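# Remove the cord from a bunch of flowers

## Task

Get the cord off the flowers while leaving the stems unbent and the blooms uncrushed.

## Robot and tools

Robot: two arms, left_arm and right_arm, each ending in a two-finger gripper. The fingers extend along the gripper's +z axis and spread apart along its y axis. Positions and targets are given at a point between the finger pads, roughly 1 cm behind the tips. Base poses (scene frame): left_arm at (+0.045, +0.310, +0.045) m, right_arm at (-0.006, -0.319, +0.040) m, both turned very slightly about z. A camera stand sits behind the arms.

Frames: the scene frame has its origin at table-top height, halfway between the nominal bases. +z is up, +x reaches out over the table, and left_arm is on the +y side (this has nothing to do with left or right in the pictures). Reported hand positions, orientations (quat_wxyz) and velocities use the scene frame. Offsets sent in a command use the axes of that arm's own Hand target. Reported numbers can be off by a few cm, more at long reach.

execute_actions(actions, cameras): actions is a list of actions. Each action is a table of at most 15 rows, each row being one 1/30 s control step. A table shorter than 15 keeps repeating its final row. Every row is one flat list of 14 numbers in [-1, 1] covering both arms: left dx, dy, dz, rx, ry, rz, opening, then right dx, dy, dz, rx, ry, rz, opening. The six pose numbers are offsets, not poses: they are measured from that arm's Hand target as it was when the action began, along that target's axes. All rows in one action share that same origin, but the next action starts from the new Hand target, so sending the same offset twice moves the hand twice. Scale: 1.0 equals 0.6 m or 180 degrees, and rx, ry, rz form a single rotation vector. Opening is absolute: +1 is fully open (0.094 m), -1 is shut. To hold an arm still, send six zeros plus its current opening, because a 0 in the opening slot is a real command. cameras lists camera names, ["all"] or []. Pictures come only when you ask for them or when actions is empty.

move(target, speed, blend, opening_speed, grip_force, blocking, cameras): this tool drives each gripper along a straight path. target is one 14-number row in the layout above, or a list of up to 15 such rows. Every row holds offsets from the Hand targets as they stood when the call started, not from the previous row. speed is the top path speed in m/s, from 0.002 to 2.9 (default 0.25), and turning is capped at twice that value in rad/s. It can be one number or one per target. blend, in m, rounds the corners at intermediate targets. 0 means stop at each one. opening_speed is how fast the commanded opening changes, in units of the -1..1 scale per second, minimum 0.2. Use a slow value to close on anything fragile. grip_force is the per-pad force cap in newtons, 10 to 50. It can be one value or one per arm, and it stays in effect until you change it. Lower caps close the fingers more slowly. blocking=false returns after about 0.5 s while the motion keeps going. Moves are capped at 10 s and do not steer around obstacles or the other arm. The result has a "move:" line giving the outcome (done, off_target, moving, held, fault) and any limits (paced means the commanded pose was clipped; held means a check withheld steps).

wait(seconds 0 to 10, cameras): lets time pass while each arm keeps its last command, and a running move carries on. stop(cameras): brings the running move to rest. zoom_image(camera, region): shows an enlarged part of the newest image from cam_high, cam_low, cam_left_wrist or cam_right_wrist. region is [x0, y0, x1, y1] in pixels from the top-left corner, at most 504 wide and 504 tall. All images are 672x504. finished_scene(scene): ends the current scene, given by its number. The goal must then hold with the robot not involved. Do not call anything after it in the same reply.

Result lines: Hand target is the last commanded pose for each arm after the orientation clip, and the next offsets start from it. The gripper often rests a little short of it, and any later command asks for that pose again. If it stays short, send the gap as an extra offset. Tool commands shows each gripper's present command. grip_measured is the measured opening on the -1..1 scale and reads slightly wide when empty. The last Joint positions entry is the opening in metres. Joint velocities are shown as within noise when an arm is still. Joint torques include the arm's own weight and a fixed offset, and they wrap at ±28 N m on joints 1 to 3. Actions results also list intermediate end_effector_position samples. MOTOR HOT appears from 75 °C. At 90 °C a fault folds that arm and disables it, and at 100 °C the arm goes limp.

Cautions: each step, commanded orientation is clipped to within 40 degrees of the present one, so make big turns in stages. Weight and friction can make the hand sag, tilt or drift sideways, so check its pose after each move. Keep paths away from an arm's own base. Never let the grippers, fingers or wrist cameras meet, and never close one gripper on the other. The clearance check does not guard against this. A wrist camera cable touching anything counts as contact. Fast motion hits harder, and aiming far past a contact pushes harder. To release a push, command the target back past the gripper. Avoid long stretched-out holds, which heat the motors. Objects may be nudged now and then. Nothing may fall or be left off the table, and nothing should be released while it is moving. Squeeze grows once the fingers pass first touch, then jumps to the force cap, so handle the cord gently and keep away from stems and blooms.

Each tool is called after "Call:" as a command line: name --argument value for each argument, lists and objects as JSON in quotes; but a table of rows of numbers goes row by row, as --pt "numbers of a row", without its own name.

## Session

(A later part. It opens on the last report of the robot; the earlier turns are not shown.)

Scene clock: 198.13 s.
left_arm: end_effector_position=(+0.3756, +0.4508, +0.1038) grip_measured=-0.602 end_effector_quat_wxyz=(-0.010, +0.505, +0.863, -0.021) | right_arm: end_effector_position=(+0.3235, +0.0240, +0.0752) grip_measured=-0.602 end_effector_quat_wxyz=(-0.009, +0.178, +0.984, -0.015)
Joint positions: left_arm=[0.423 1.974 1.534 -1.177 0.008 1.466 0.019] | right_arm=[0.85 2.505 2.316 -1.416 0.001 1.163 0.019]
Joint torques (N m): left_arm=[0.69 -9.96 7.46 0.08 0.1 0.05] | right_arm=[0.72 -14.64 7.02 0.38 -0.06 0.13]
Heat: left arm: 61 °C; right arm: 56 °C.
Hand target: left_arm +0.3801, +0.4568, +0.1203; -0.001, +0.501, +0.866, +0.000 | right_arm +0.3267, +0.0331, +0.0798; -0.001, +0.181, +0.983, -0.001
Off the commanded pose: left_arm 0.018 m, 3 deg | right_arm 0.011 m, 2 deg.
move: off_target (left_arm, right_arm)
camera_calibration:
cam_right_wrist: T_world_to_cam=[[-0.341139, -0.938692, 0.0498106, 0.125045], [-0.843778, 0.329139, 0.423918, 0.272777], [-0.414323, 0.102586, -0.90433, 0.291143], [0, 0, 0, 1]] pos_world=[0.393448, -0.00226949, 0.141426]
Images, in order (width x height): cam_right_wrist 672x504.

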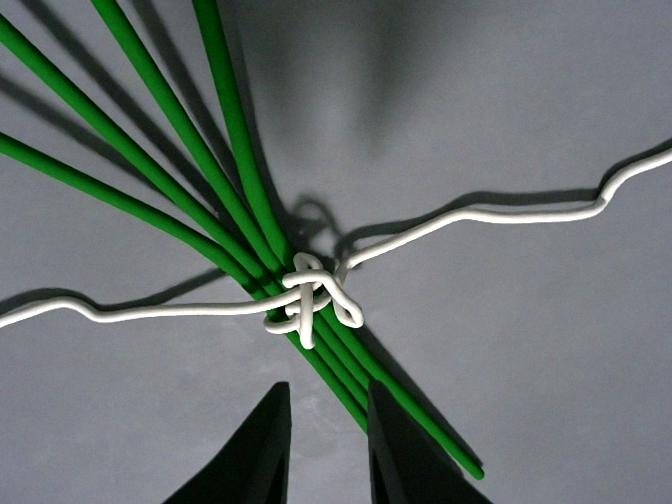

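Call:
move --target '[0,0,0,0,0,0,-0.6,0.019,0.005,0.093,0,0,0,-0.6]' --speed 0.08 --cameras '["cam_right_wrist"]'

Call:
zoom_image --camera "cam_right_wrist" --region '[200, 250, 460, 450]'

Scene clock: 211.40 s.
left_arm: end_effector_position=(+0.3756, +0.4508, +0.1038) grip_measured=-0.602 end_effector_quat_wxyz=(-0.010, +0.505, +0.863, -0.021) | right_arm: end_effector_position=(+0.3181, +0.0354, +0.0259) grip_measured=-0.602 end_effector_quat_wxyz=(-0.003, +0.178, +0.984, -0.006)
Joint positions: left_arm=[0.423 1.974 1.534 -1.177 0.008 1.466 0.019] | right_arm=[0.874 2.513 2.137 -1.207 0.001 1.187 0.019]
Joint torques (N m): left_arm=[0.65 -9.94 7.45 0.08 0.09 0.06] | right_arm=[0.76 -15.08 4.57 0.51 -0.07 0.16]
Heat: left arm: 62 °C; right arm: 59 °C.
Hand target: left_arm +0.3801, +0.4568, +0.1203; -0.001, +0.501, +0.866, +0.000 | right_arm +0.3171, +0.0399, +0.0241; -0.001, +0.181, +0.983, -0.001
Off the commanded pose: left_arm 0.018 m, 3 deg | right_arm 0.005 m, 1 deg.
move: off_target (left_arm)
camera_calibration:
cam_right_wrist: T_world_to_cam=[[-0.342078, -0.93918, 0.030399, 0.13722], [-0.850003, 0.323064, 0.416082, 0.287859], [-0.400597, 0.116493, -0.908819, 0.238399], [0, 0, 0, 1]] pos_world=[0.387123, 0.00810556, 0.0927173]
Images, in order (width x height): cam_right_wrist 672x504.

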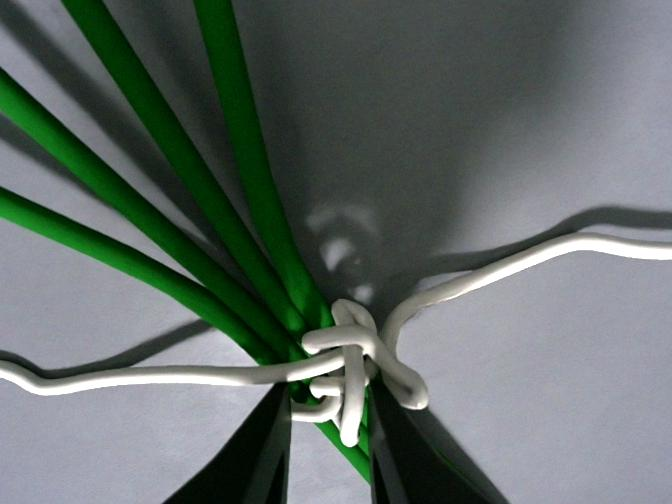

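Scaled by 1.938 from the camera's 672x504 image, which has a finer 960x720 frame.

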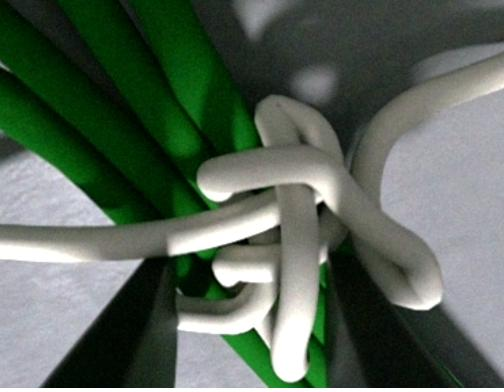

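Call:
move --pt "0 0 0 0 0 0 -0.6 0 -0.01 0.003 0 0 0 -0.6" --pt "0 0 0 0 0 0 -0.6 0 -0.01 0.003 0 0 0 -0.97" --speed 0.04 --opening_speed 0.3 --cameras '["cam_right_wrist"]'

Call:
zoom_image --camera "cam_right_wrist" --region '[200, 270, 460, 470]'

Scene clock: 220.80 s.
left_arm: end_effector_position=(+0.3756, +0.4508, +0.1038) grip_measured=-0.602 end_effector_quat_wxyz=(-0.010, +0.505, +0.863, -0.021) | right_arm: end_effector_position=(+0.3161, +0.0331, +0.0202) grip_measured=-0.882 end_effector_quat_wxyz=(-0.003, +0.178, +0.984, -0.006)
Joint positions: left_arm=[0.423 1.974 1.534 -1.177 0.008 1.466 0.019] | right_arm=[0.874 2.503 2.094 -1.176 0.001 1.187 0.006]
Joint torques (N m): left_arm=[0.72 -9.91 7.46 0.09 0.08 0.07] | right_arm=[0.35 -16.61 3.4 0.5 -0.06 0.1]
Heat: left arm: 63 °C; right arm: 59 °C.
Hand target: left_arm +0.3801, +0.4568, +0.1203; -0.001, +0.501, +0.866, +0.000 | right_arm +0.3149, +0.0344, +0.0222; -0.001, +0.181, +0.983, -0.001
Off the commanded pose: left_arm 0.018 m, 3 deg | right_arm 0.003 m, 1 deg.
move: off_target (left_arm)
camera_calibration:
cam_right_wrist: T_world_to_cam=[[-0.342057, -0.939164, 0.0311019, 0.134541], [-0.849783, 0.323292, 0.416354, 0.289047], [-0.40108, 0.115987, -0.90867, 0.232811], [0, 0, 0, 1]] pos_world=[0.385024, 0.00590646, 0.0870176]
Images, in order (width x height): cam_right_wrist 672x504.

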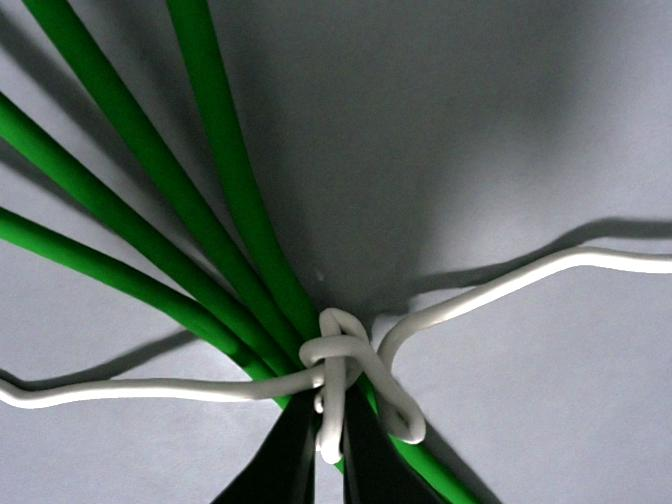

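Scaled by 1.938 from the camera's 672x504 image, which has a finer 960x720 frame.

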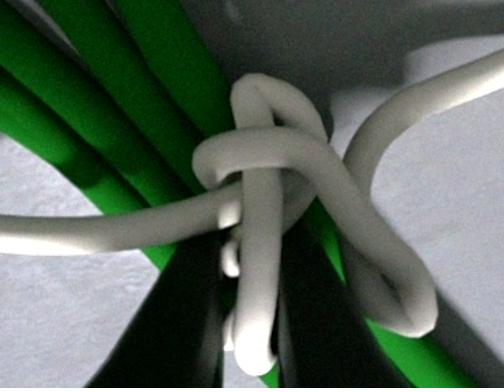

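Call:
move --target '[0,0,0,0,0,0,-0.6,-0.0,0,-0.09,0,0,0,-1]' --speed 0.04 --cameras '["cam_right_wrist","cam_low"]'

Call:
zoom_image --camera "cam_low" --region '[260, 200, 430, 330]'

Scene clock: 227.03 s.
left_arm: end_effector_position=(+0.3756, +0.4508, +0.1038) grip_measured=-0.602 end_effector_quat_wxyz=(-0.010, +0.505, +0.863, -0.021) | right_arm: end_effector_position=(+0.3106, +0.0272, +0.0495) grip_measured=-0.885 end_effector_quat_wxyz=(-0.015, +0.178, +0.984, -0.025)
Joint positions: left_arm=[0.423 1.974 1.534 -1.177 0.008 1.466 0.019] | right_arm=[0.874 2.502 2.208 -1.335 0.001 1.187 0.005]
Joint torques (N m): left_arm=[0.68 -9.96 7.45 0.09 0.1 0.07] | right_arm=[0.29 -19.36 7.08 0.06 -0.07 0.1]
Heat: left arm: 63 °C; right arm: 60 °C.
Hand target: left_arm +0.3801, +0.4568, +0.1203; -0.001, +0.501, +0.866, +0.000 | right_arm +0.3150, +0.0344, +0.0763; -0.001, +0.181, +0.983, -0.001
Off the commanded pose: left_arm 0.018 m, 3 deg | right_arm 0.028 m, 3 deg.
move: off_target (left_arm, right_arm)
camera_calibration:
cam_right_wrist: T_world_to_cam=[[-0.340417, -0.937466, 0.0726184, 0.1236], [-0.836906, 0.337292, 0.43107, 0.269107], [-0.428608, 0.0859686, -0.899391, 0.266866], [0, 0, 0, 1]] pos_world=[0.381674, 0.00216052, 0.115037]
Images, in order (width x height): cam_low 672x504, cam_right_wrist 672x504.

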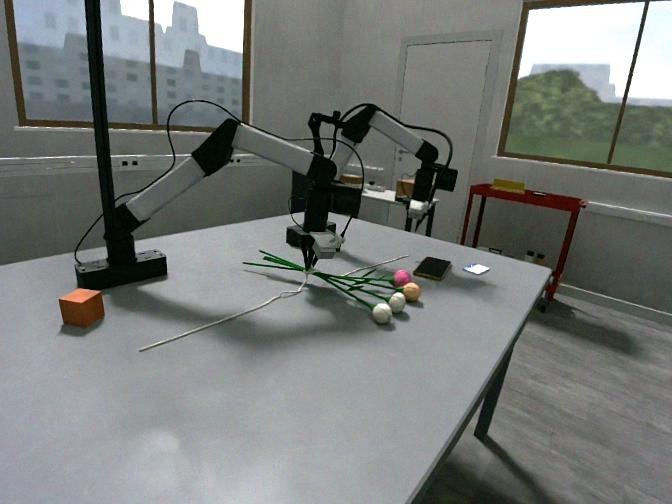

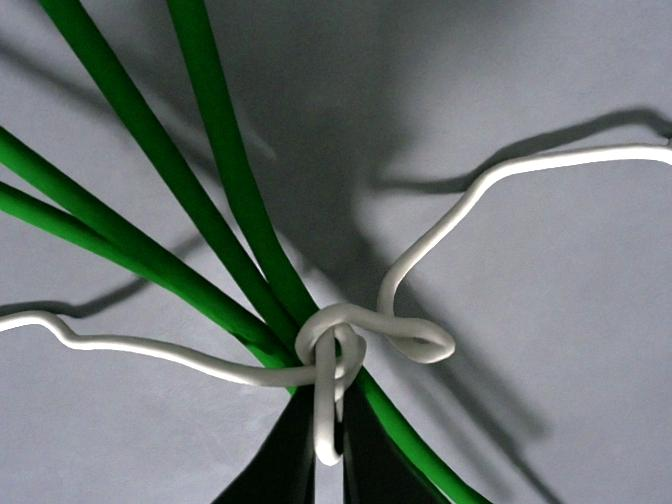

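Scaled by 2.965 from the camera's 672x504 image, which has a finer 960x720 frame.

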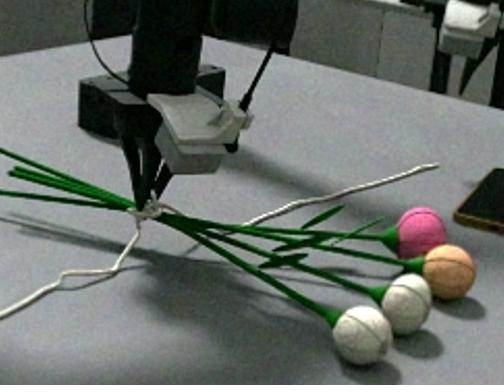

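Call:
move --pt "0 0 0 0 0 0 -0.6 0 0 0.082 0 0 0 -1" --pt "0 0 0 0 0 0 -0.6 0 0 0.082 0 0 0 -0.65" --pt "0 0 0 0 0 0 -0.6 0 0 0.075 0 0 0 -0.65" --pt "0 0 0 0 0 0 -0.6 0 0 0.075 0 0 0 -1" --speed 0.06 --opening_speed 0.6 --cameras '["cam_right_wrist"]'

Call:
zoom_image --camera "cam_right_wrist" --region '[200, 270, 460, 470]'

Scene clock: 240.30 s.
left_arm: end_effector_position=(+0.3756, +0.4508, +0.1038) grip_measured=-0.602 end_effector_quat_wxyz=(-0.010, +0.505, +0.863, -0.021) | right_arm: end_effector_position=(+0.3130, +0.0298, +0.0210) grip_measured=-0.879 end_effector_quat_wxyz=(-0.008, +0.178, +0.984, -0.014)
Joint positions: left_arm=[0.423 1.974 1.534 -1.177 0.008 1.466 0.019] | right_arm=[0.874 2.502 2.095 -1.196 0.001 1.187 0.006]
Joint torques (N m): left_arm=[0.65 -9.92 7.46 0.1 0.09 0.07] | right_arm=[0.39 -17.39 4.81 0.37 -0.07 0.11]
Heat: left arm: 64 °C; right arm: 62 °C.
Hand target: left_arm +0.3801, +0.4568, +0.1203; -0.001, +0.501, +0.866, +0.000 | right_arm +0.3149, +0.0343, +0.0312; -0.001, +0.181, +0.983, -0.001
Off the commanded pose: left_arm 0.018 m, 3 deg | right_arm 0.011 m, 2 deg.
move: off_target (left_arm, right_arm); target 4's new opening was sent with right_arm's hand 0.011 m and 2 deg from that target
camera_calibration:
cam_right_wrist: T_world_to_cam=[[-0.341584, -0.93864, 0.0476883, 0.129827], [-0.844687, 0.32885, 0.422328, 0.285376], [-0.412097, 0.103979, -0.905188, 0.236459], [0, 0, 0, 1]] pos_world=[0.382844, 0.00342793, 0.0873259]
Images, in order (width x height): cam_right_wrist 672x504.

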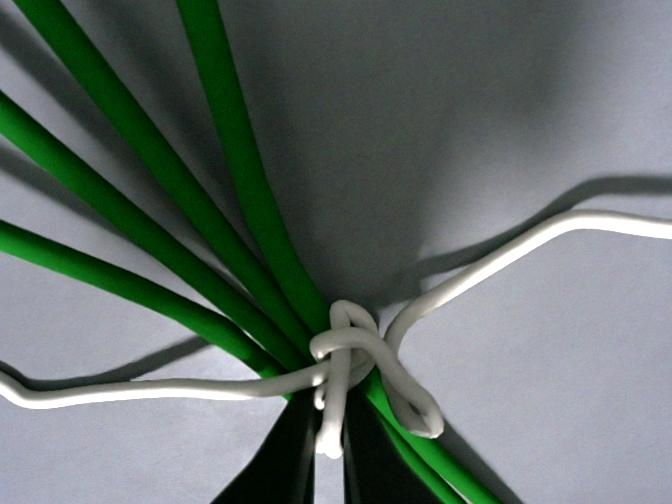

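Scaled by 1.938 from the camera's 672x504 image, which has a finer 960x720 frame.

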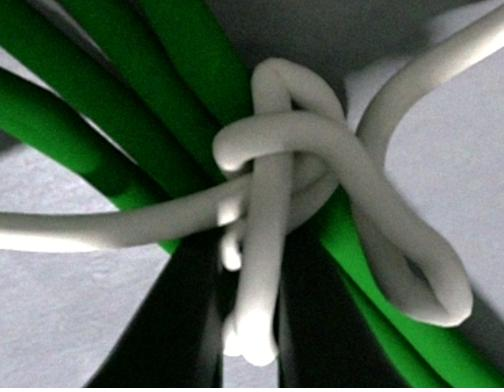

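Call:
move --pt "0 0 0 0 0 0 -0.6 0 0 0 0 0 0 -0.65" --pt "0 0 0 0 0 0 -0.6 0.003 -0.003 -0.01 0 0 0 -0.65" --pt "0 0 0 0 0 0 -0.6 0.003 -0.003 -0.01 0 0 0 -1" --speed 0.06 --opening_speed 0.6 --cameras '["cam_right_wrist"]'

Call:
zoom_image --camera "cam_right_wrist" --region '[200, 270, 460, 470]'

Scene clock: 251.07 s.
left_arm: end_effector_position=(+0.3756, +0.4508, +0.1038) grip_measured=-0.602 end_effector_quat_wxyz=(-0.010, +0.505, +0.863, -0.021) | right_arm: end_effector_position=(+0.3130, +0.0298, +0.0210) grip_measured=-0.881 end_effector_quat_wxyz=(-0.008, +0.178, +0.984, -0.014)
Joint positions: left_arm=[0.423 1.974 1.534 -1.177 0.008 1.466 0.019] | right_arm=[0.874 2.502 2.095 -1.196 0.001 1.187 0.006]
Joint torques (N m): left_arm=[0.69 -9.92 7.45 0.1 0.1 0.06] | right_arm=[0.49 -19 4.36 0.24 -0.06 0.13]
Heat: left arm: 65 °C; right arm: 64 °C.
Hand target: left_arm +0.3801, +0.4568, +0.1203; -0.001, +0.501, +0.866, +0.000 | right_arm +0.3126, +0.0332, +0.0372; -0.001, +0.181, +0.983, -0.001
Off the commanded pose: left_arm 0.018 m, 3 deg | right_arm 0.017 m, 2 deg.
move: off_target (left_arm, right_arm); target 3's new opening was sent with right_arm's hand 0.017 m and 2 deg from that target
camera_calibration:
cam_right_wrist: T_world_to_cam=[[-0.341584, -0.93864, 0.0476883, 0.129827], [-0.844687, 0.32885, 0.422328, 0.285376], [-0.412097, 0.103979, -0.905188, 0.236459], [0, 0, 0, 1]] pos_world=[0.382844, 0.00342793, 0.0873259]
Images, in order (width x height): cam_right_wrist 672x504.

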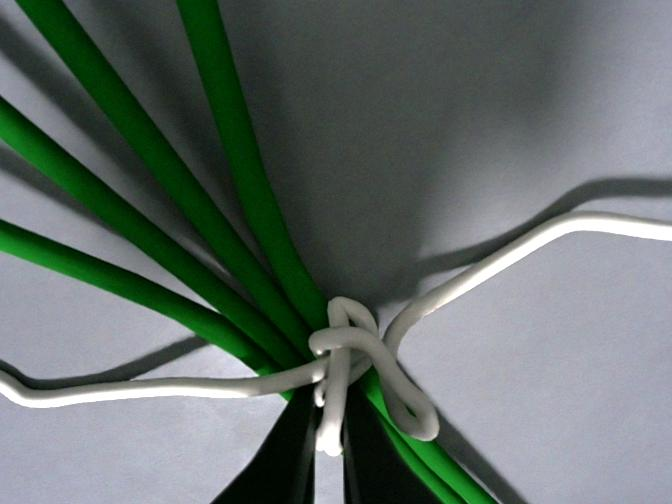

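Scaled by 1.938 from the camera's 672x504 image, which has a finer 960x720 frame.

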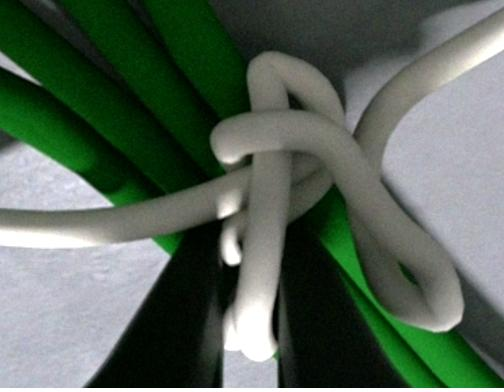

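Call:
move --pt "0 0 0 0 0 0 -0.6 0 0 0 0 0 0 -0.6" --pt "0 0 0 0 0 0 -0.6 0 0 -0.09 0 0 0 -0.6" --pt "0 0 0 0 0 0 -0.6 0 -0.002 0.018 0 0 0 -0.6" --pt "0 0 0 0 0 0 -0.6 0 -0.002 0.018 0 0 0 -1" --speed 0.08 --opening_speed 0.6 --cameras '["cam_right_wrist"]'

Call:
zoom_image --camera "cam_right_wrist" --region '[200, 270, 460, 470]'

Scene clock: 261.83 s.
left_arm: end_effector_position=(+0.3756, +0.4508, +0.1038) grip_measured=-0.602 end_effector_quat_wxyz=(-0.010, +0.505, +0.863, -0.021) | right_arm: end_effector_position=(+0.3117, +0.0283, +0.0202) grip_measured=-0.885 end_effector_quat_wxyz=(-0.007, +0.178, +0.984, -0.013)
Joint positions: left_arm=[0.423 1.974 1.534 -1.177 0.008 1.466 0.019] | right_arm=[0.874 2.489 2.069 -1.18 0.001 1.187 0.005]
Joint torques (N m): left_arm=[0.66 -9.94 7.45 0.08 0.1 0.06] | right_arm=[0.39 -17.32 3.63 0.52 -0.06 0.12]
Heat: left arm: 65 °C; right arm: 66 °C.
Hand target: left_arm +0.3801, +0.4568, +0.1203; -0.001, +0.501, +0.866, +0.000 | right_arm +0.3122, +0.0322, +0.0264; -0.001, +0.181, +0.983, -0.001
Off the commanded pose: left_arm 0.018 m, 3 deg | right_arm 0.007 m, 2 deg.
move: off_target (left_arm)
camera_calibration:
cam_right_wrist: T_world_to_cam=[[-0.341683, -0.938713, 0.0455137, 0.128068], [-0.845325, 0.328132, 0.42161, 0.285237], [-0.410705, 0.105583, -0.905634, 0.234876], [0, 0, 0, 1]] pos_world=[0.381341, 0.00182505, 0.0866247]
Images, in order (width x height): cam_right_wrist 672x504.

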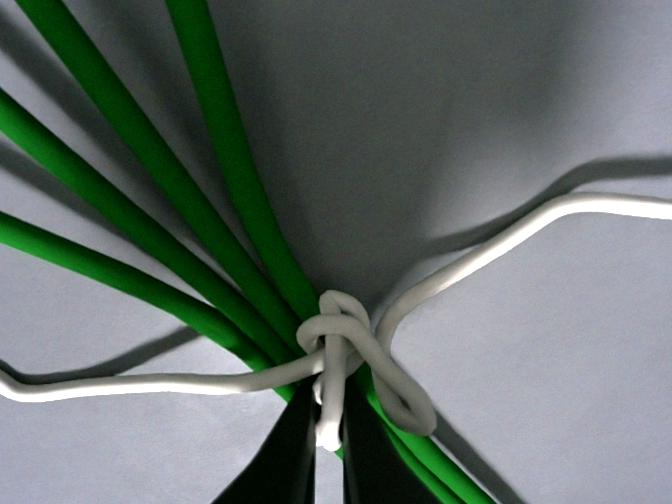

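Scaled by 1.938 from the camera's 672x504 image, which has a finer 960x720 frame.

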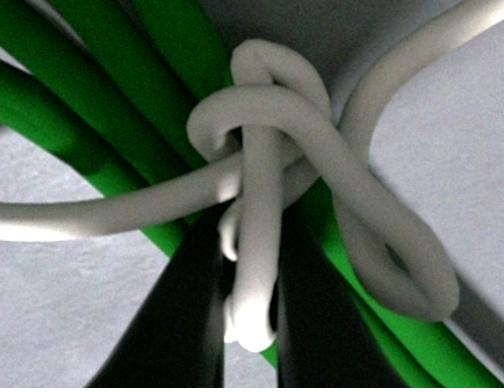

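Call:
move --pt "0 0 0 0 0 0 -0.6 0 0 0 0 0 0 -0.6" --pt "0 0 0 0 0 0 -0.6 0 0 -0.106 0 0 0 -0.6" --pt "0 0 0 0 0 0 -0.6 -0.087 -0.104 -0.106 0 0 -0.617 -0.4" --pt "0 0 0 0 0 0 -0.6 -0.087 -0.104 0.031 0 0 -0.617 -0.4" --pt "0 0 0 0 0 0 -0.6 -0.087 -0.104 0.031 0 0 -0.617 -1" --speed '[0.1,0.12,0.5,0.15,0.1]' --cameras '["cam_right_wrist"]'

Scene clock: 298.73 s.
left_arm: end_effector_position=(+0.3756, +0.4508, +0.1038) grip_measured=-0.602 end_effector_quat_wxyz=(-0.010, +0.505, +0.863, -0.021) | right_arm: end_effector_position=(+0.3369, -0.0445, +0.0115) grip_measured=-0.957 end_effector_quat_wxyz=(+0.004, +0.706, -0.708, +0.003)
Joint positions: left_arm=[0.423 1.974 1.534 -1.177 0.008 1.466 0.019] | right_arm=[0.721 2.338 1.76 -1 0.006 -0.891 0.002]
Joint torques (N m): left_arm=[0.64 -9.92 7.49 0.09 0.1 0.07] | right_arm=[-0.32 -13.31 4.16 0.56 -0.2 -0.14]
Heat: left arm: 66 °C; right arm: 73 °C.
Hand target: left_arm +0.3801, +0.4568, +0.1203; -0.001, +0.501, +0.866, +0.000 | right_arm +0.3387, -0.0447, +0.0078; +0.001, +0.708, -0.706, -0.001
Off the commanded pose: left_arm 0.018 m, 3 deg | right_arm 0.004 m, 1 deg.
move: off_target (left_arm); target 3's new opening was sent with right_arm's hand 0.019 m and 3 deg from that target
camera_calibration:
cam_right_wrist: T_world_to_cam=[[0.999858, 0.00565829, 0.0158547, -0.340861], [-0.0015483, -0.906918, 0.421305, -0.00499845], [0.0167628, -0.42127, -0.90678, 0.077619], [0, 0, 0, 1]] pos_world=[0.339504, 0.030094, 0.0778935]
Images, in order (width x height): cam_right_wrist 672x504.

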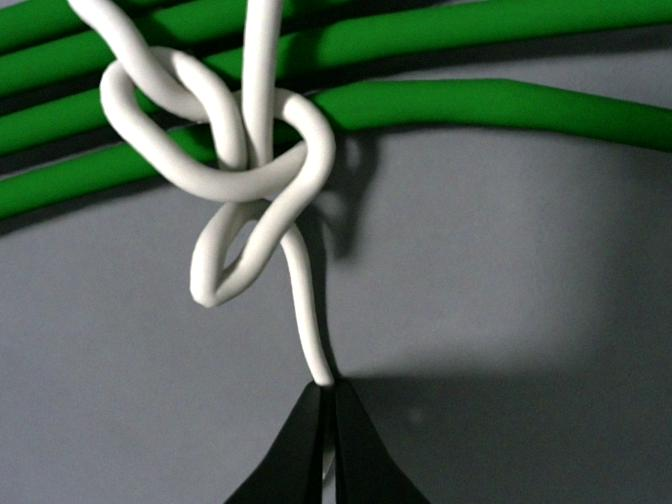

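Call:
move --pt "0 0 0 0 0 0 -0.6 -0.05 -0.05 -0.12 0 0 0 -1" --pt "0 0 0 0 0 0 -0.6 -0.25 -0.08 -0.15 0 0 0 -1" --pt "0 0 0 0 0 0 -0.6 -0.38 -0.08 -0.06 0 0 0 -1" --speed 0.1 --blend 0.02 --cameras '["all"]'

Call:
zoom_image --camera "cam_low" --region '[260, 200, 430, 330]'

Scene clock: 317.27 s.
left_arm: end_effector_position=(+0.3756, +0.4508, +0.1038) grip_measured=-0.602 end_effector_quat_wxyz=(-0.010, +0.505, +0.863, -0.021) | right_arm: end_effector_position=(+0.3808, +0.1725, +0.0319) grip_measured=-0.957 end_effector_quat_wxyz=(-0.206, +0.697, -0.687, -0.020)
Joint positions: left_arm=[0.423 1.974 1.534 -1.177 0.008 1.466 0.019] | right_arm=[0.95 2.904 2.837 -1.087 0.006 -0.682 0.002]
Joint torques (N m): left_arm=[0.68 -9.88 7.45 0.09 0.09 0.07] | right_arm=[0.31 -17.51 7.65 1.52 -0.16 0.15]
Heat: left arm: 66 °C; right arm: 71 °C.
Hand target: left_arm +0.3801, +0.4568, +0.1203; -0.001, +0.501, +0.866, +0.000 | right_arm +0.3860, +0.1835, +0.0437; +0.001, +0.708, -0.706, +0.000
Off the commanded pose: left_arm 0.018 m, 3 deg | right_arm 0.017 m, 24 deg.
elbow stopped short (right arm): the move would have taken joint 3 (elbow) straighter than the controller allows.
move: off_target (left_arm, right_arm)
camera_calibration:
cam_left_wrist: T_world_to_cam=[[-0.85996, -0.506931, 0.0590739, 0.542297], [-0.439497, 0.794418, 0.419216, -0.200581], [-0.259443, 0.334546, -0.905963, 0.122714], [0, 0, 0, 1]] pos_world=[0.410036, 0.393199, 0.163225]
cam_right_wrist: T_world_to_cam=[[0.960096, -0.0250522, 0.278545, -0.37422], [-0.0533874, -0.994082, 0.0946099, 0.228424], [0.274526, -0.105705, -0.955752, 0.0357406], [0, 0, 0, 1]] pos_world=[0.36167, 0.221475, 0.116785]

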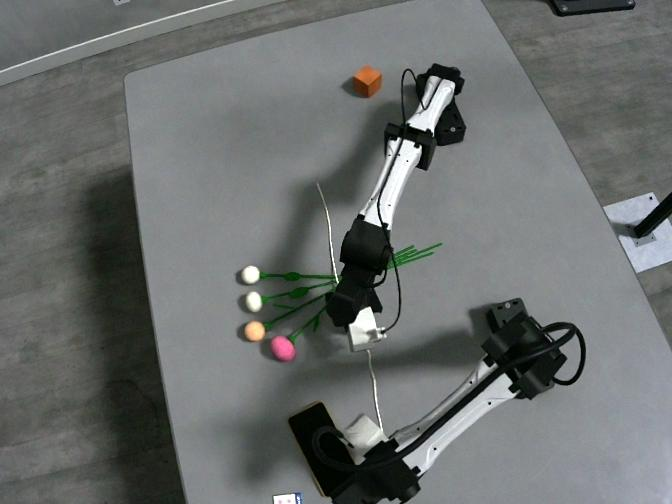

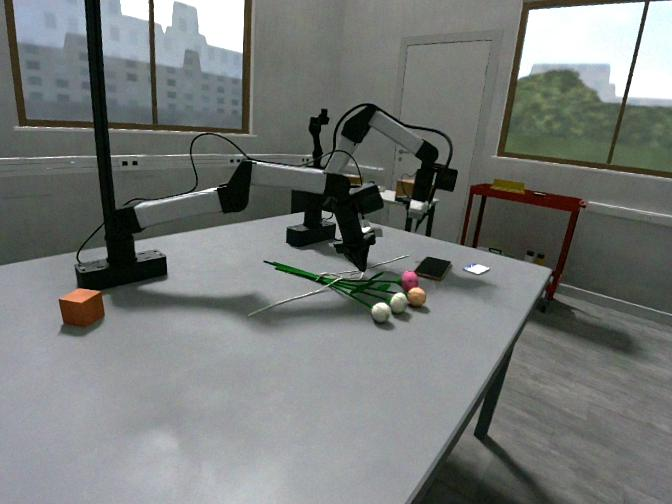

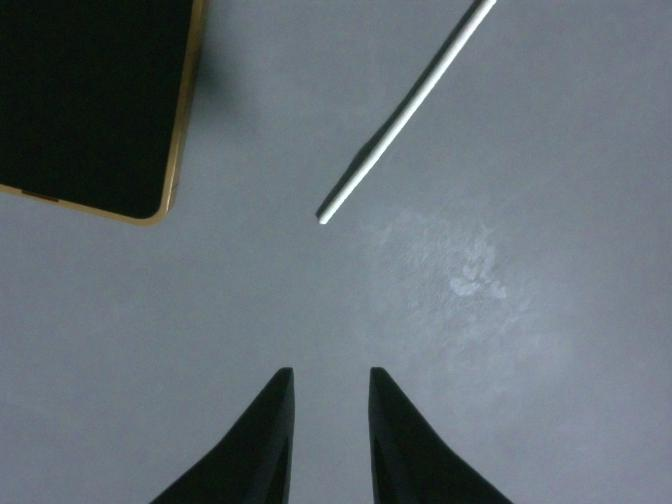

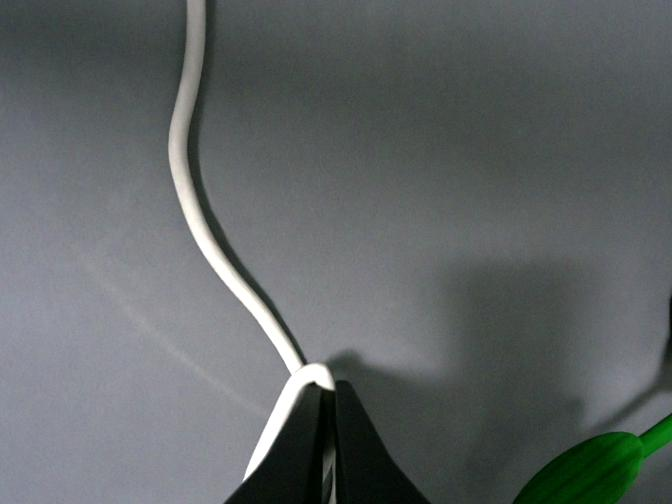

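Scaled by 2.965 from the camera's 672x504 image, which has a finer 960x720 frame.

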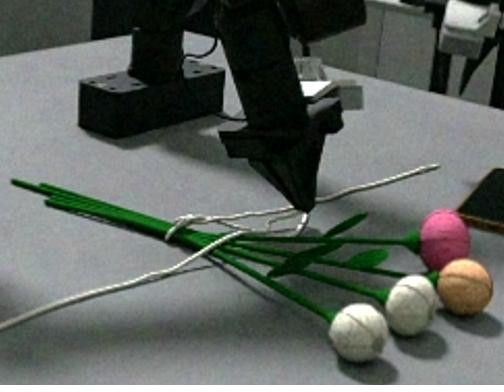

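Call:
move --pt "0 0 0 0 0 0 -0.6 0.03 0 0.05 0 0 0 -1" --pt "0 0 0 0 0 0 -0.6 0.03 0 0.05 0 0 0 -0.6" --pt "0 0 0 0 0 0 -0.6 0.05 0.02 -0.15 0 0 0 -0.6" --pt "0 0 0 0 0 0 -0.6 0.63 0.12 -0.15 0 0 0 -0.6" --speed '[0.1,0.1,0.15,0.35]' --cameras '["all"]'

Call:
zoom_image --camera "cam_high" --region '[310, 220, 430, 370]'

Scene clock: 332.03 s.
left_arm: end_effector_position=(+0.3756, +0.4508, +0.1038) grip_measured=-0.602 end_effector_quat_wxyz=(-0.010, +0.505, +0.863, -0.021) | right_arm: end_effector_position=(+0.3182, -0.1945, +0.1239) grip_measured=-0.603 end_effector_quat_wxyz=(+0.011, +0.702, -0.712, -0.006)
Joint positions: left_arm=[0.423 1.974 1.534 -1.177 0.008 1.466 0.019] | right_arm=[0.409 1.892 1.526 -1.229 -0.003 -1.193 0.019]
Joint torques (N m): left_arm=[0.66 -9.95 7.46 0.09 0.09 0.06] | right_arm=[0.4 -13.78 4.37 0.24 -0.11 -0.16]
Heat: left arm: 67 °C; right arm: 74 °C.
Hand target: left_arm +0.3801, +0.4568, +0.1203; -0.001, +0.501, +0.866, +0.000 | right_arm +0.3154, -0.1947, +0.1340; +0.001, +0.708, -0.706, +0.000
Off the commanded pose: left_arm 0.018 m, 3 deg | right_arm 0.010 m, 2 deg.
elbow stopped short (right arm): the move would have taken joint 3 (elbow) straighter than the controller allows.
move: off_target (left_arm); target 2's new opening was sent with right_arm's hand 0.007 m and 23 deg from that target
camera_calibration:
cam_left_wrist: T_world_to_cam=[[-0.85996, -0.506931, 0.0590739, 0.542297], [-0.439497, 0.794418, 0.419216, -0.200581], [-0.259443, 0.334546, -0.905963, 0.122714], [0, 0, 0, 1]] pos_world=[0.410036, 0.393199, 0.163225]
cam_right_wrist: T_world_to_cam=[[0.999969, -0.00558255, -0.00561392, -0.322645], [-0.00272106, -0.908227, 0.418469, -0.188019], [-0.00743484, -0.418441, -0.908214, 0.125086], [0, 0, 0, 1]] pos_world=[0.323053, -0.120224, 0.190474]

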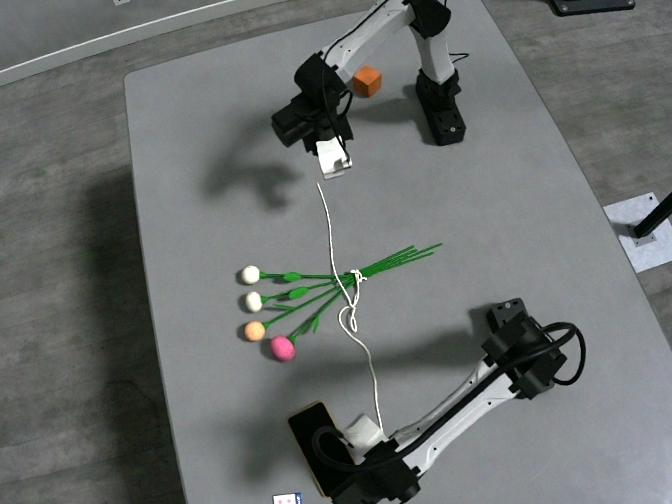

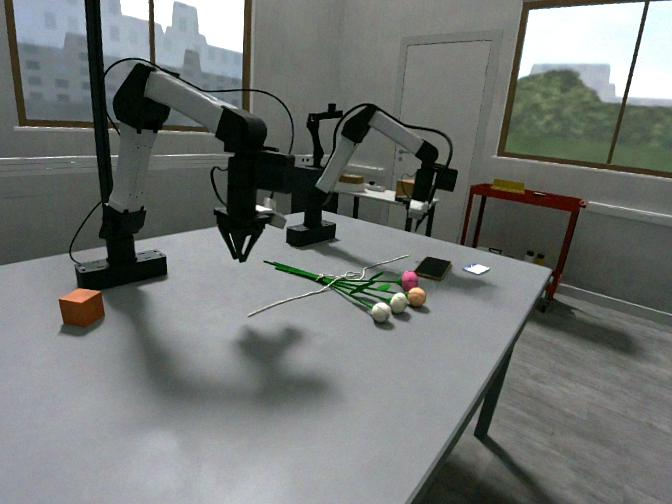

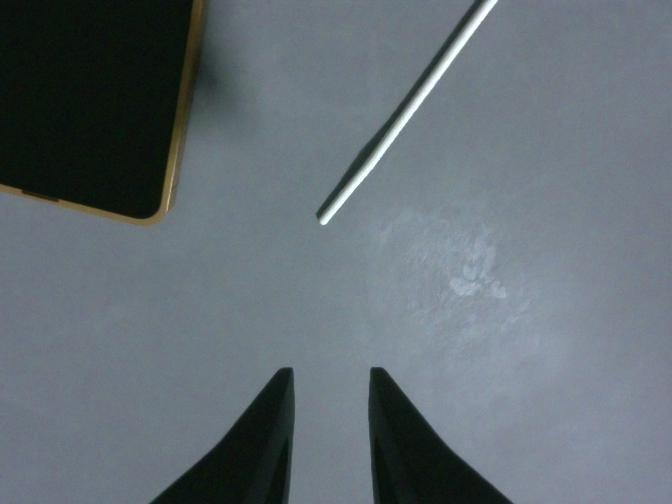

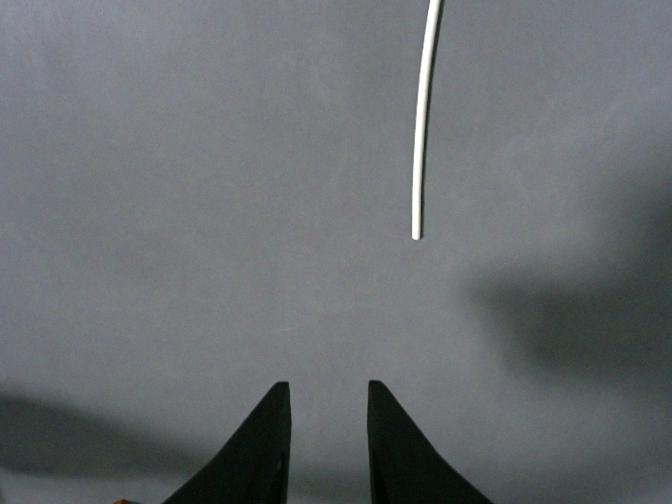

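Scaled by 3.360 from the camera's 672x504 image, which has a finer 960x720 frame.

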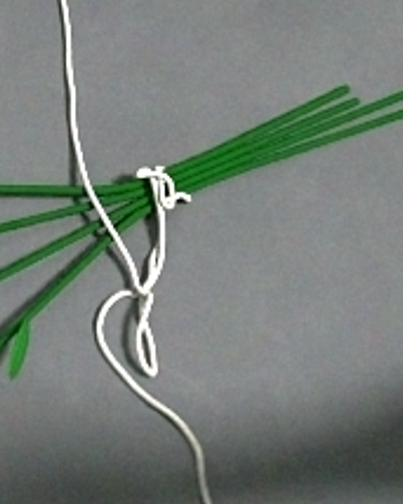

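Call:
move --target '[-0.358,-0.213,0,0,0,0.167,-0.4,0.175,0.11,-0.03,0,0,0,-0.6]' --speed 0.3 --cameras '["cam_left_wrist"]'

Scene clock: 342.70 s.
left_arm: end_effector_position=(+0.3693, +0.2065, +0.1167) grip_measured=-0.402 end_effector_quat_wxyz=(-0.005, +0.712, +0.703, -0.005) | right_arm: end_effector_position=(+0.2540, -0.2978, +0.1489) grip_measured=-0.603 end_effector_quat_wxyz=(+0.002, +0.705, -0.709, -0.003)
Joint positions: left_arm=[-0.291 1.861 1.433 -1.156 0.004 1.278 0.028] | right_arm=[0.124 1.538 1.218 -1.258 -0.002 -1.486 0.019]
Joint torques (N m): left_arm=[0.57 -5.98 7.95 0.19 0.14 0.04] | right_arm=[-0.29 -8.85 4.36 0.23 -0.12 -0.16]
Heat: left arm: 67 °C; right arm: 71 °C.
Hand target: left_arm +0.3764, +0.2070, +0.1200; -0.001, +0.708, +0.706, +0.000 | right_arm +0.2499, -0.2999, +0.1523; +0.001, +0.708, -0.706, +0.000
Off the commanded pose: left_arm 0.008 m, 1 deg | right_arm 0.006 m, 1 deg.
move: done
camera_calibration:
cam_left_wrist: T_world_to_cam=[[-0.999645, -0.00762442, 0.0255445, 0.364593], [0.00385921, 0.906743, 0.421665, -0.201918], [-0.0263773, 0.421614, -0.906392, 0.110507], [0, 0, 0, 1]] pos_world=[0.368158, 0.139276, 0.175991]
Images, in order (width x height): cam_left_wrist 672x504.

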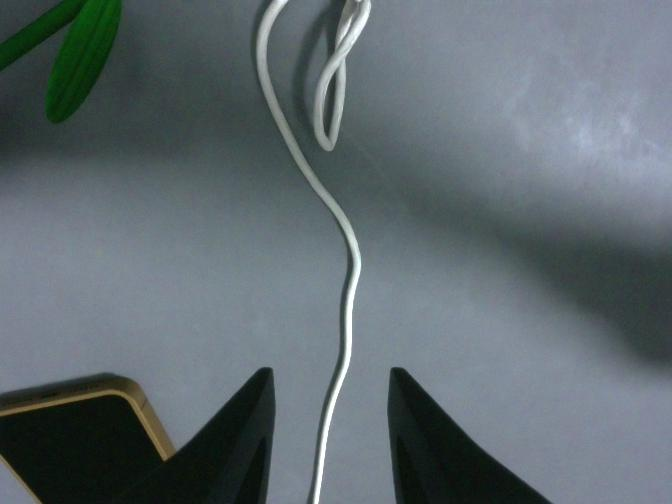

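Call:
move --pt "-0.079 -0.013 0.12 0 0 0 -0.65 0 0 0 0 0 0 -0.6" --pt "-0.079 -0.013 0.182 0 0 0 -0.65 0 0 0 0 0 0 -0.6" --pt "-0.079 -0.013 0.182 0 0 0 -1 0 0 0 0 0 0 -0.6" --pt "-0.04 -0.013 0.15 0 0 0 -1 0 0 0 0 0 0 -0.6" --pt "0.14 -0.013 0.15 0 0 0 -1 0 0 0 0 0 0 -0.6" --speed '[0.2,0.06,0.1,0.08,0.08]' --blend '[0.01,0,0,0.01,0]' --cameras '["cam_high","cam_left_wrist"]'

Call:
zoom_image --camera "cam_high" --region '[310, 220, 430, 370]'

Scene clock: 358.77 s.
left_arm: end_effector_position=(+0.3612, +0.2895, +0.0178) grip_measured=-0.992 end_effector_quat_wxyz=(-0.019, +0.705, +0.709, -0.020) | right_arm: end_effector_position=(+0.2540, -0.2978, +0.1489) grip_measured=-0.603 end_effector_quat_wxyz=(+0.002, +0.705, -0.709, -0.003)
Joint positions: left_arm=[-0.046 1.955 1.136 -0.805 0.005 1.504 0] | right_arm=[0.124 1.538 1.218 -1.258 -0.002 -1.487 0.019]
Joint torques (N m): left_arm=[0.39 -10.13 4.21 0.27 0.12 0.19] | right_arm=[-0.25 -8.85 4.36 0.21 -0.13 -0.16]
Heat: left arm: 62 °C; right arm: 65 °C.
Hand target: left_arm +0.3688, +0.2910, +0.0302; -0.001, +0.708, +0.706, +0.000 | right_arm +0.2499, -0.2999, +0.1523; +0.001, +0.708, -0.706, +0.000
Off the commanded pose: left_arm 0.015 m, 3 deg | right_arm 0.006 m, 1 deg.
move: off_target (left_arm); target 3's new opening was sent with left_arm's hand 0.011 m and 1 deg from that target
camera_calibration:
cam_left_wrist: T_world_to_cam=[[-0.99745, -0.0263923, 0.0663143, 0.363637], [0.00397075, 0.907162, 0.420764, -0.235566], [-0.0712627, 0.419954, -0.904743, 0.00225137], [0, 0, 0, 1]] pos_world=[0.363805, 0.222348, 0.0770403]
Images, in order (width x height): cam_high 672x504, cam_left_wrist 672x504.

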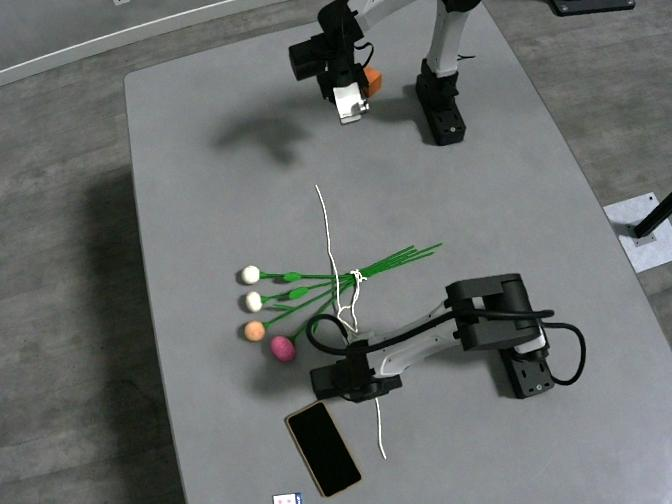

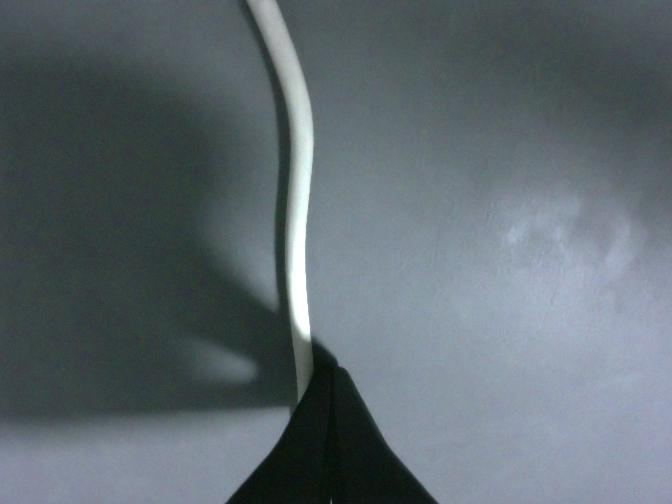

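Scaled by 3.360 from the camera's 672x504 image, which has a finer 960x720 frame.

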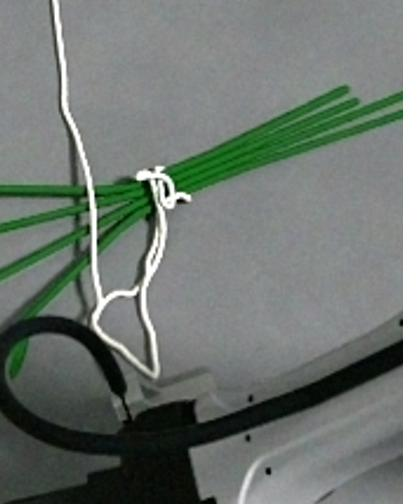

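Call:
move --pt "0 0 0 0 0 0 -0.5 0 0 0 0 0 0 -0.6" --pt "0 -0.0 -0.15 0 0 0 -0.5 0 0 0 0 0 0 -0.6" --pt "-0.17 -0.0 -0.15 0 0 0 -0.5 0 0 0 0 0 0 -0.6" --speed 0.25 --cameras '["cam_left_wrist","cam_low"]'

Call:
zoom_image --camera "cam_low" --region '[250, 240, 430, 330]'

Scene clock: 372.23 s.
left_arm: end_effector_position=(+0.3614, +0.1902, +0.1148) grip_measured=-0.502 end_effector_quat_wxyz=(-0.006, +0.711, +0.703, -0.005) | right_arm: end_effector_position=(+0.2540, -0.2978, +0.1489) grip_measured=-0.603 end_effector_quat_wxyz=(+0.002, +0.705, -0.709, -0.003)
Joint positions: left_arm=[-0.345 1.857 1.421 -1.15 0.003 1.222 0.023] | right_arm=[0.124 1.538 1.218 -1.258 -0.002 -1.487 0.019]
Joint torques (N m): left_arm=[0.32 -6.12 8.28 0.13 0.13 0.06] | right_arm=[-0.31 -8.85 4.4 0.22 -0.13 -0.16]
Heat: left arm: 60 °C; right arm: 62 °C.
Hand target: left_arm +0.3686, +0.1890, +0.1200; -0.001, +0.708, +0.706, +0.000 | right_arm +0.2499, -0.2999, +0.1523; +0.001, +0.708, -0.706, +0.000
Off the commanded pose: left_arm 0.009 m, 1 deg | right_arm 0.006 m, 1 deg.
move: done
camera_calibration:
cam_left_wrist: T_world_to_cam=[[-0.999559, -0.00997763, 0.0279799, 0.356838], [0.00283845, 0.905514, 0.424307, -0.185907], [-0.0295698, 0.424199, -0.905086, 0.116017], [0, 0, 0, 1]] pos_world=[0.360639, 0.122687, 0.173903]
Images, in order (width x height): cam_low 672x504, cam_left_wrist 672x504.

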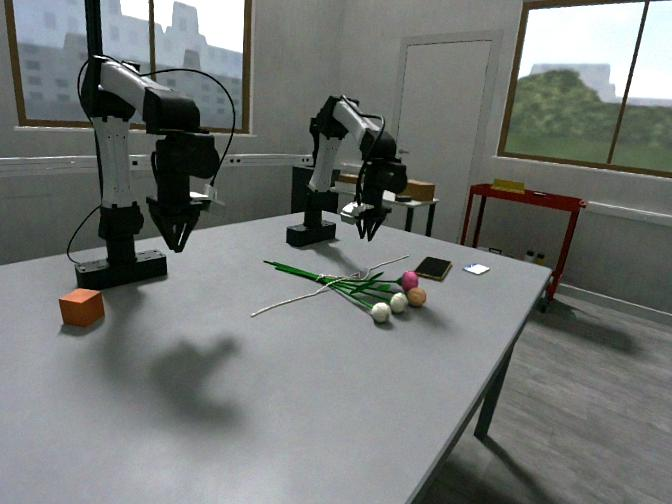

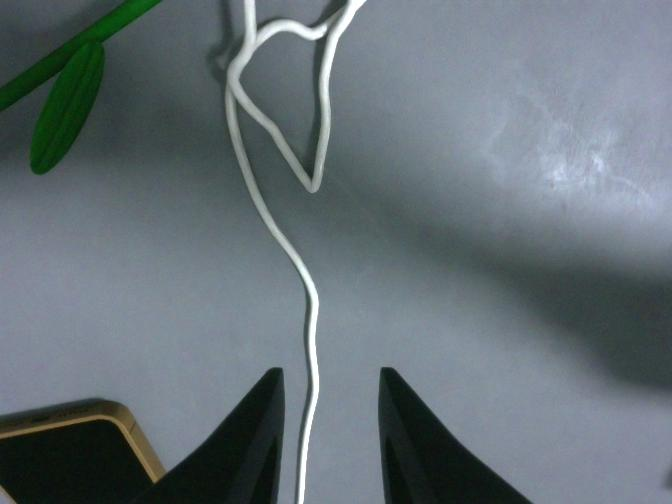

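Scaled by 2.800 from the camera's 672x504 image, which has a finer 960x720 frame.

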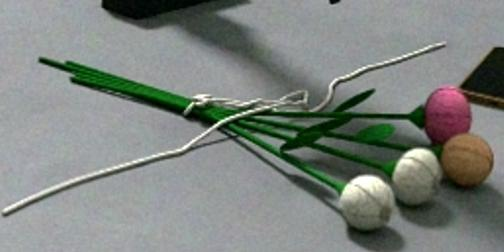

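Call:
move --pt "-0.055 0 0.192 0 0 0 -0.5 0 0 0 0 0 0 -0.6" --pt "-0.055 0 0.192 0 0 0 -1 0 0 0 0 0 0 -0.6" --speed 0.08 --cameras '["cam_left_wrist"]'

Scene clock: 383.07 s.
left_arm: end_effector_position=(+0.3693, +0.1590, +0.0171) grip_measured=-0.948 end_effector_quat_wxyz=(+0.001, +0.707, +0.707, +0.001) | right_arm: end_effector_position=(+0.2540, -0.2978, +0.1489) grip_measured=-0.603 end_effector_quat_wxyz=(+0.002, +0.705, -0.709, -0.003)
Joint positions: left_arm=[-0.42 2.042 1.266 -0.792 -0.001 1.134 0.002] | right_arm=[0.124 1.538 1.218 -1.258 -0.002 -1.487 0.019]
Joint torques (N m): left_arm=[-0.64 -5.5 3.84 0.61 0.18 0.07] | right_arm=[-0.28 -8.8 4.41 0.24 -0.11 -0.17]
Heat: left arm: 59 °C; right arm: 60 °C.
Hand target: left_arm +0.3684, +0.1561, +0.0048; -0.001, +0.708, +0.706, +0.000 | right_arm +0.2499, -0.2999, +0.1523; +0.001, +0.708, -0.706, +0.000
Off the commanded pose: left_arm 0.013 m, 0 deg | right_arm 0.006 m, 1 deg.
move: off_target (left_arm); target 2's new opening was sent with left_arm's hand 0.014 m and 1 deg from that target
camera_calibration:
cam_left_wrist: T_world_to_cam=[[-0.99973, -0.0213493, 0.00921278, 0.369248], [-0.0154815, 0.906773, 0.421334, -0.109594], [-0.0173491, 0.421078, -0.906859, 0.0370489], [0, 0, 0, 1]] pos_world=[0.368095, 0.0916593, 0.0763719]
Images, in order (width x height): cam_left_wrist 672x504.

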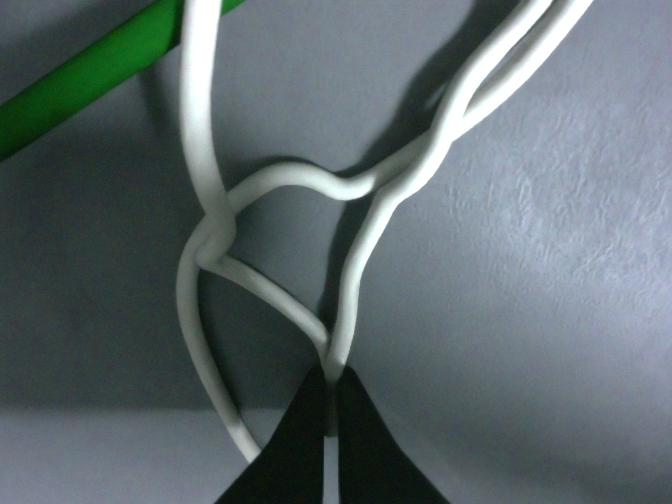

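Call:
move --pt "0.02 0 -0.07 0 0 0 -1 0 0 0 0 0 0 -0.6" --pt "0.45 0 -0.06 0 0 0 -1 0 0 0 0 0 0 -0.6" --speed 0.08 --blend 0.01 --cameras '["cam_high","cam_left_wrist"]'

Call:
zoom_image --camera "cam_high" --region '[310, 220, 430, 370]'

Scene clock: 394.17 s.
left_arm: end_effector_position=(+0.3615, +0.4221, +0.0376) grip_measured=-0.948 end_effector_quat_wxyz=(-0.004, +0.705, +0.709, -0.007) | right_arm: end_effector_position=(+0.2540, -0.2978, +0.1489) grip_measured=-0.603 end_effector_quat_wxyz=(+0.002, +0.705, -0.709, -0.003)
Joint positions: left_arm=[0.356 1.947 1.217 -0.856 -0.001 1.906 0.002] | right_arm=[0.124 1.538 1.218 -1.258 -0.002 -1.487 0.019]
Joint torques (N m): left_arm=[0.23 -6.3 7.43 0.16 0.16 0.23] | right_arm=[-0.24 -8.83 4.38 0.23 -0.12 -0.17]
Heat: left arm: 59 °C; right arm: 59 °C.
Hand target: left_arm +0.3691, +0.4260, +0.0411; -0.001, +0.708, +0.706, +0.000 | right_arm +0.2499, -0.2999, +0.1523; +0.001, +0.708, -0.706, +0.000
Off the commanded pose: left_arm 0.009 m, 1 deg | right_arm 0.006 m, 1 deg.
move: done
camera_calibration:
cam_left_wrist: T_world_to_cam=[[-0.999281, -0.0266256, 0.0270061, 0.368264], [-0.0128997, 0.908278, 0.418168, -0.358401], [-0.035663, 0.417519, -0.907968, -0.0471885], [0, 0, 0, 1]] pos_world=[0.361693, 0.355035, 0.0970809]
Images, in order (width x height): cam_high 672x504, cam_left_wrist 672x504.

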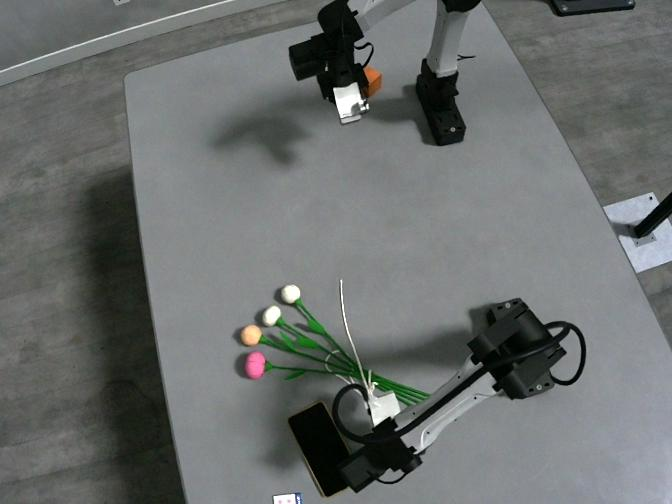

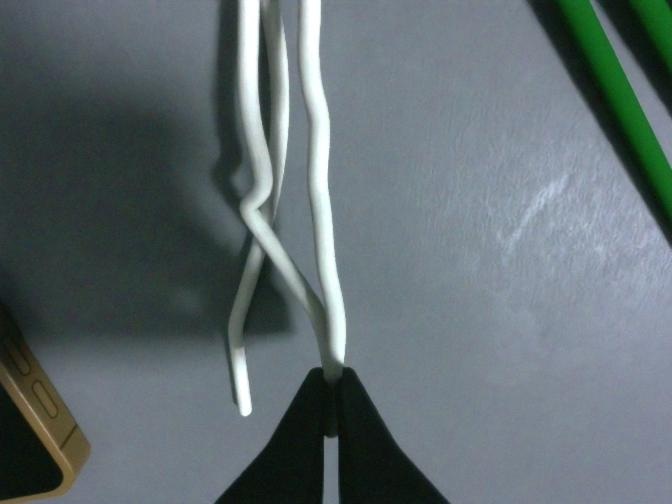

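Scaled by 3.360 from the camera's 672x504 image, which has a finer 960x720 frame.

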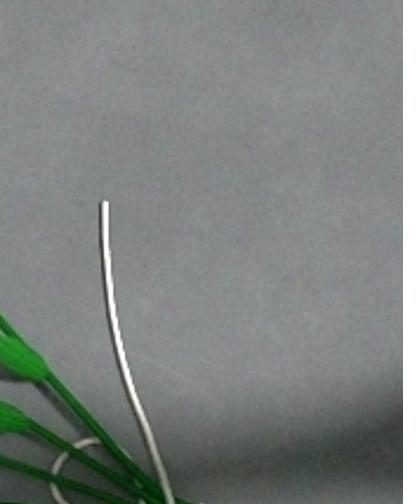

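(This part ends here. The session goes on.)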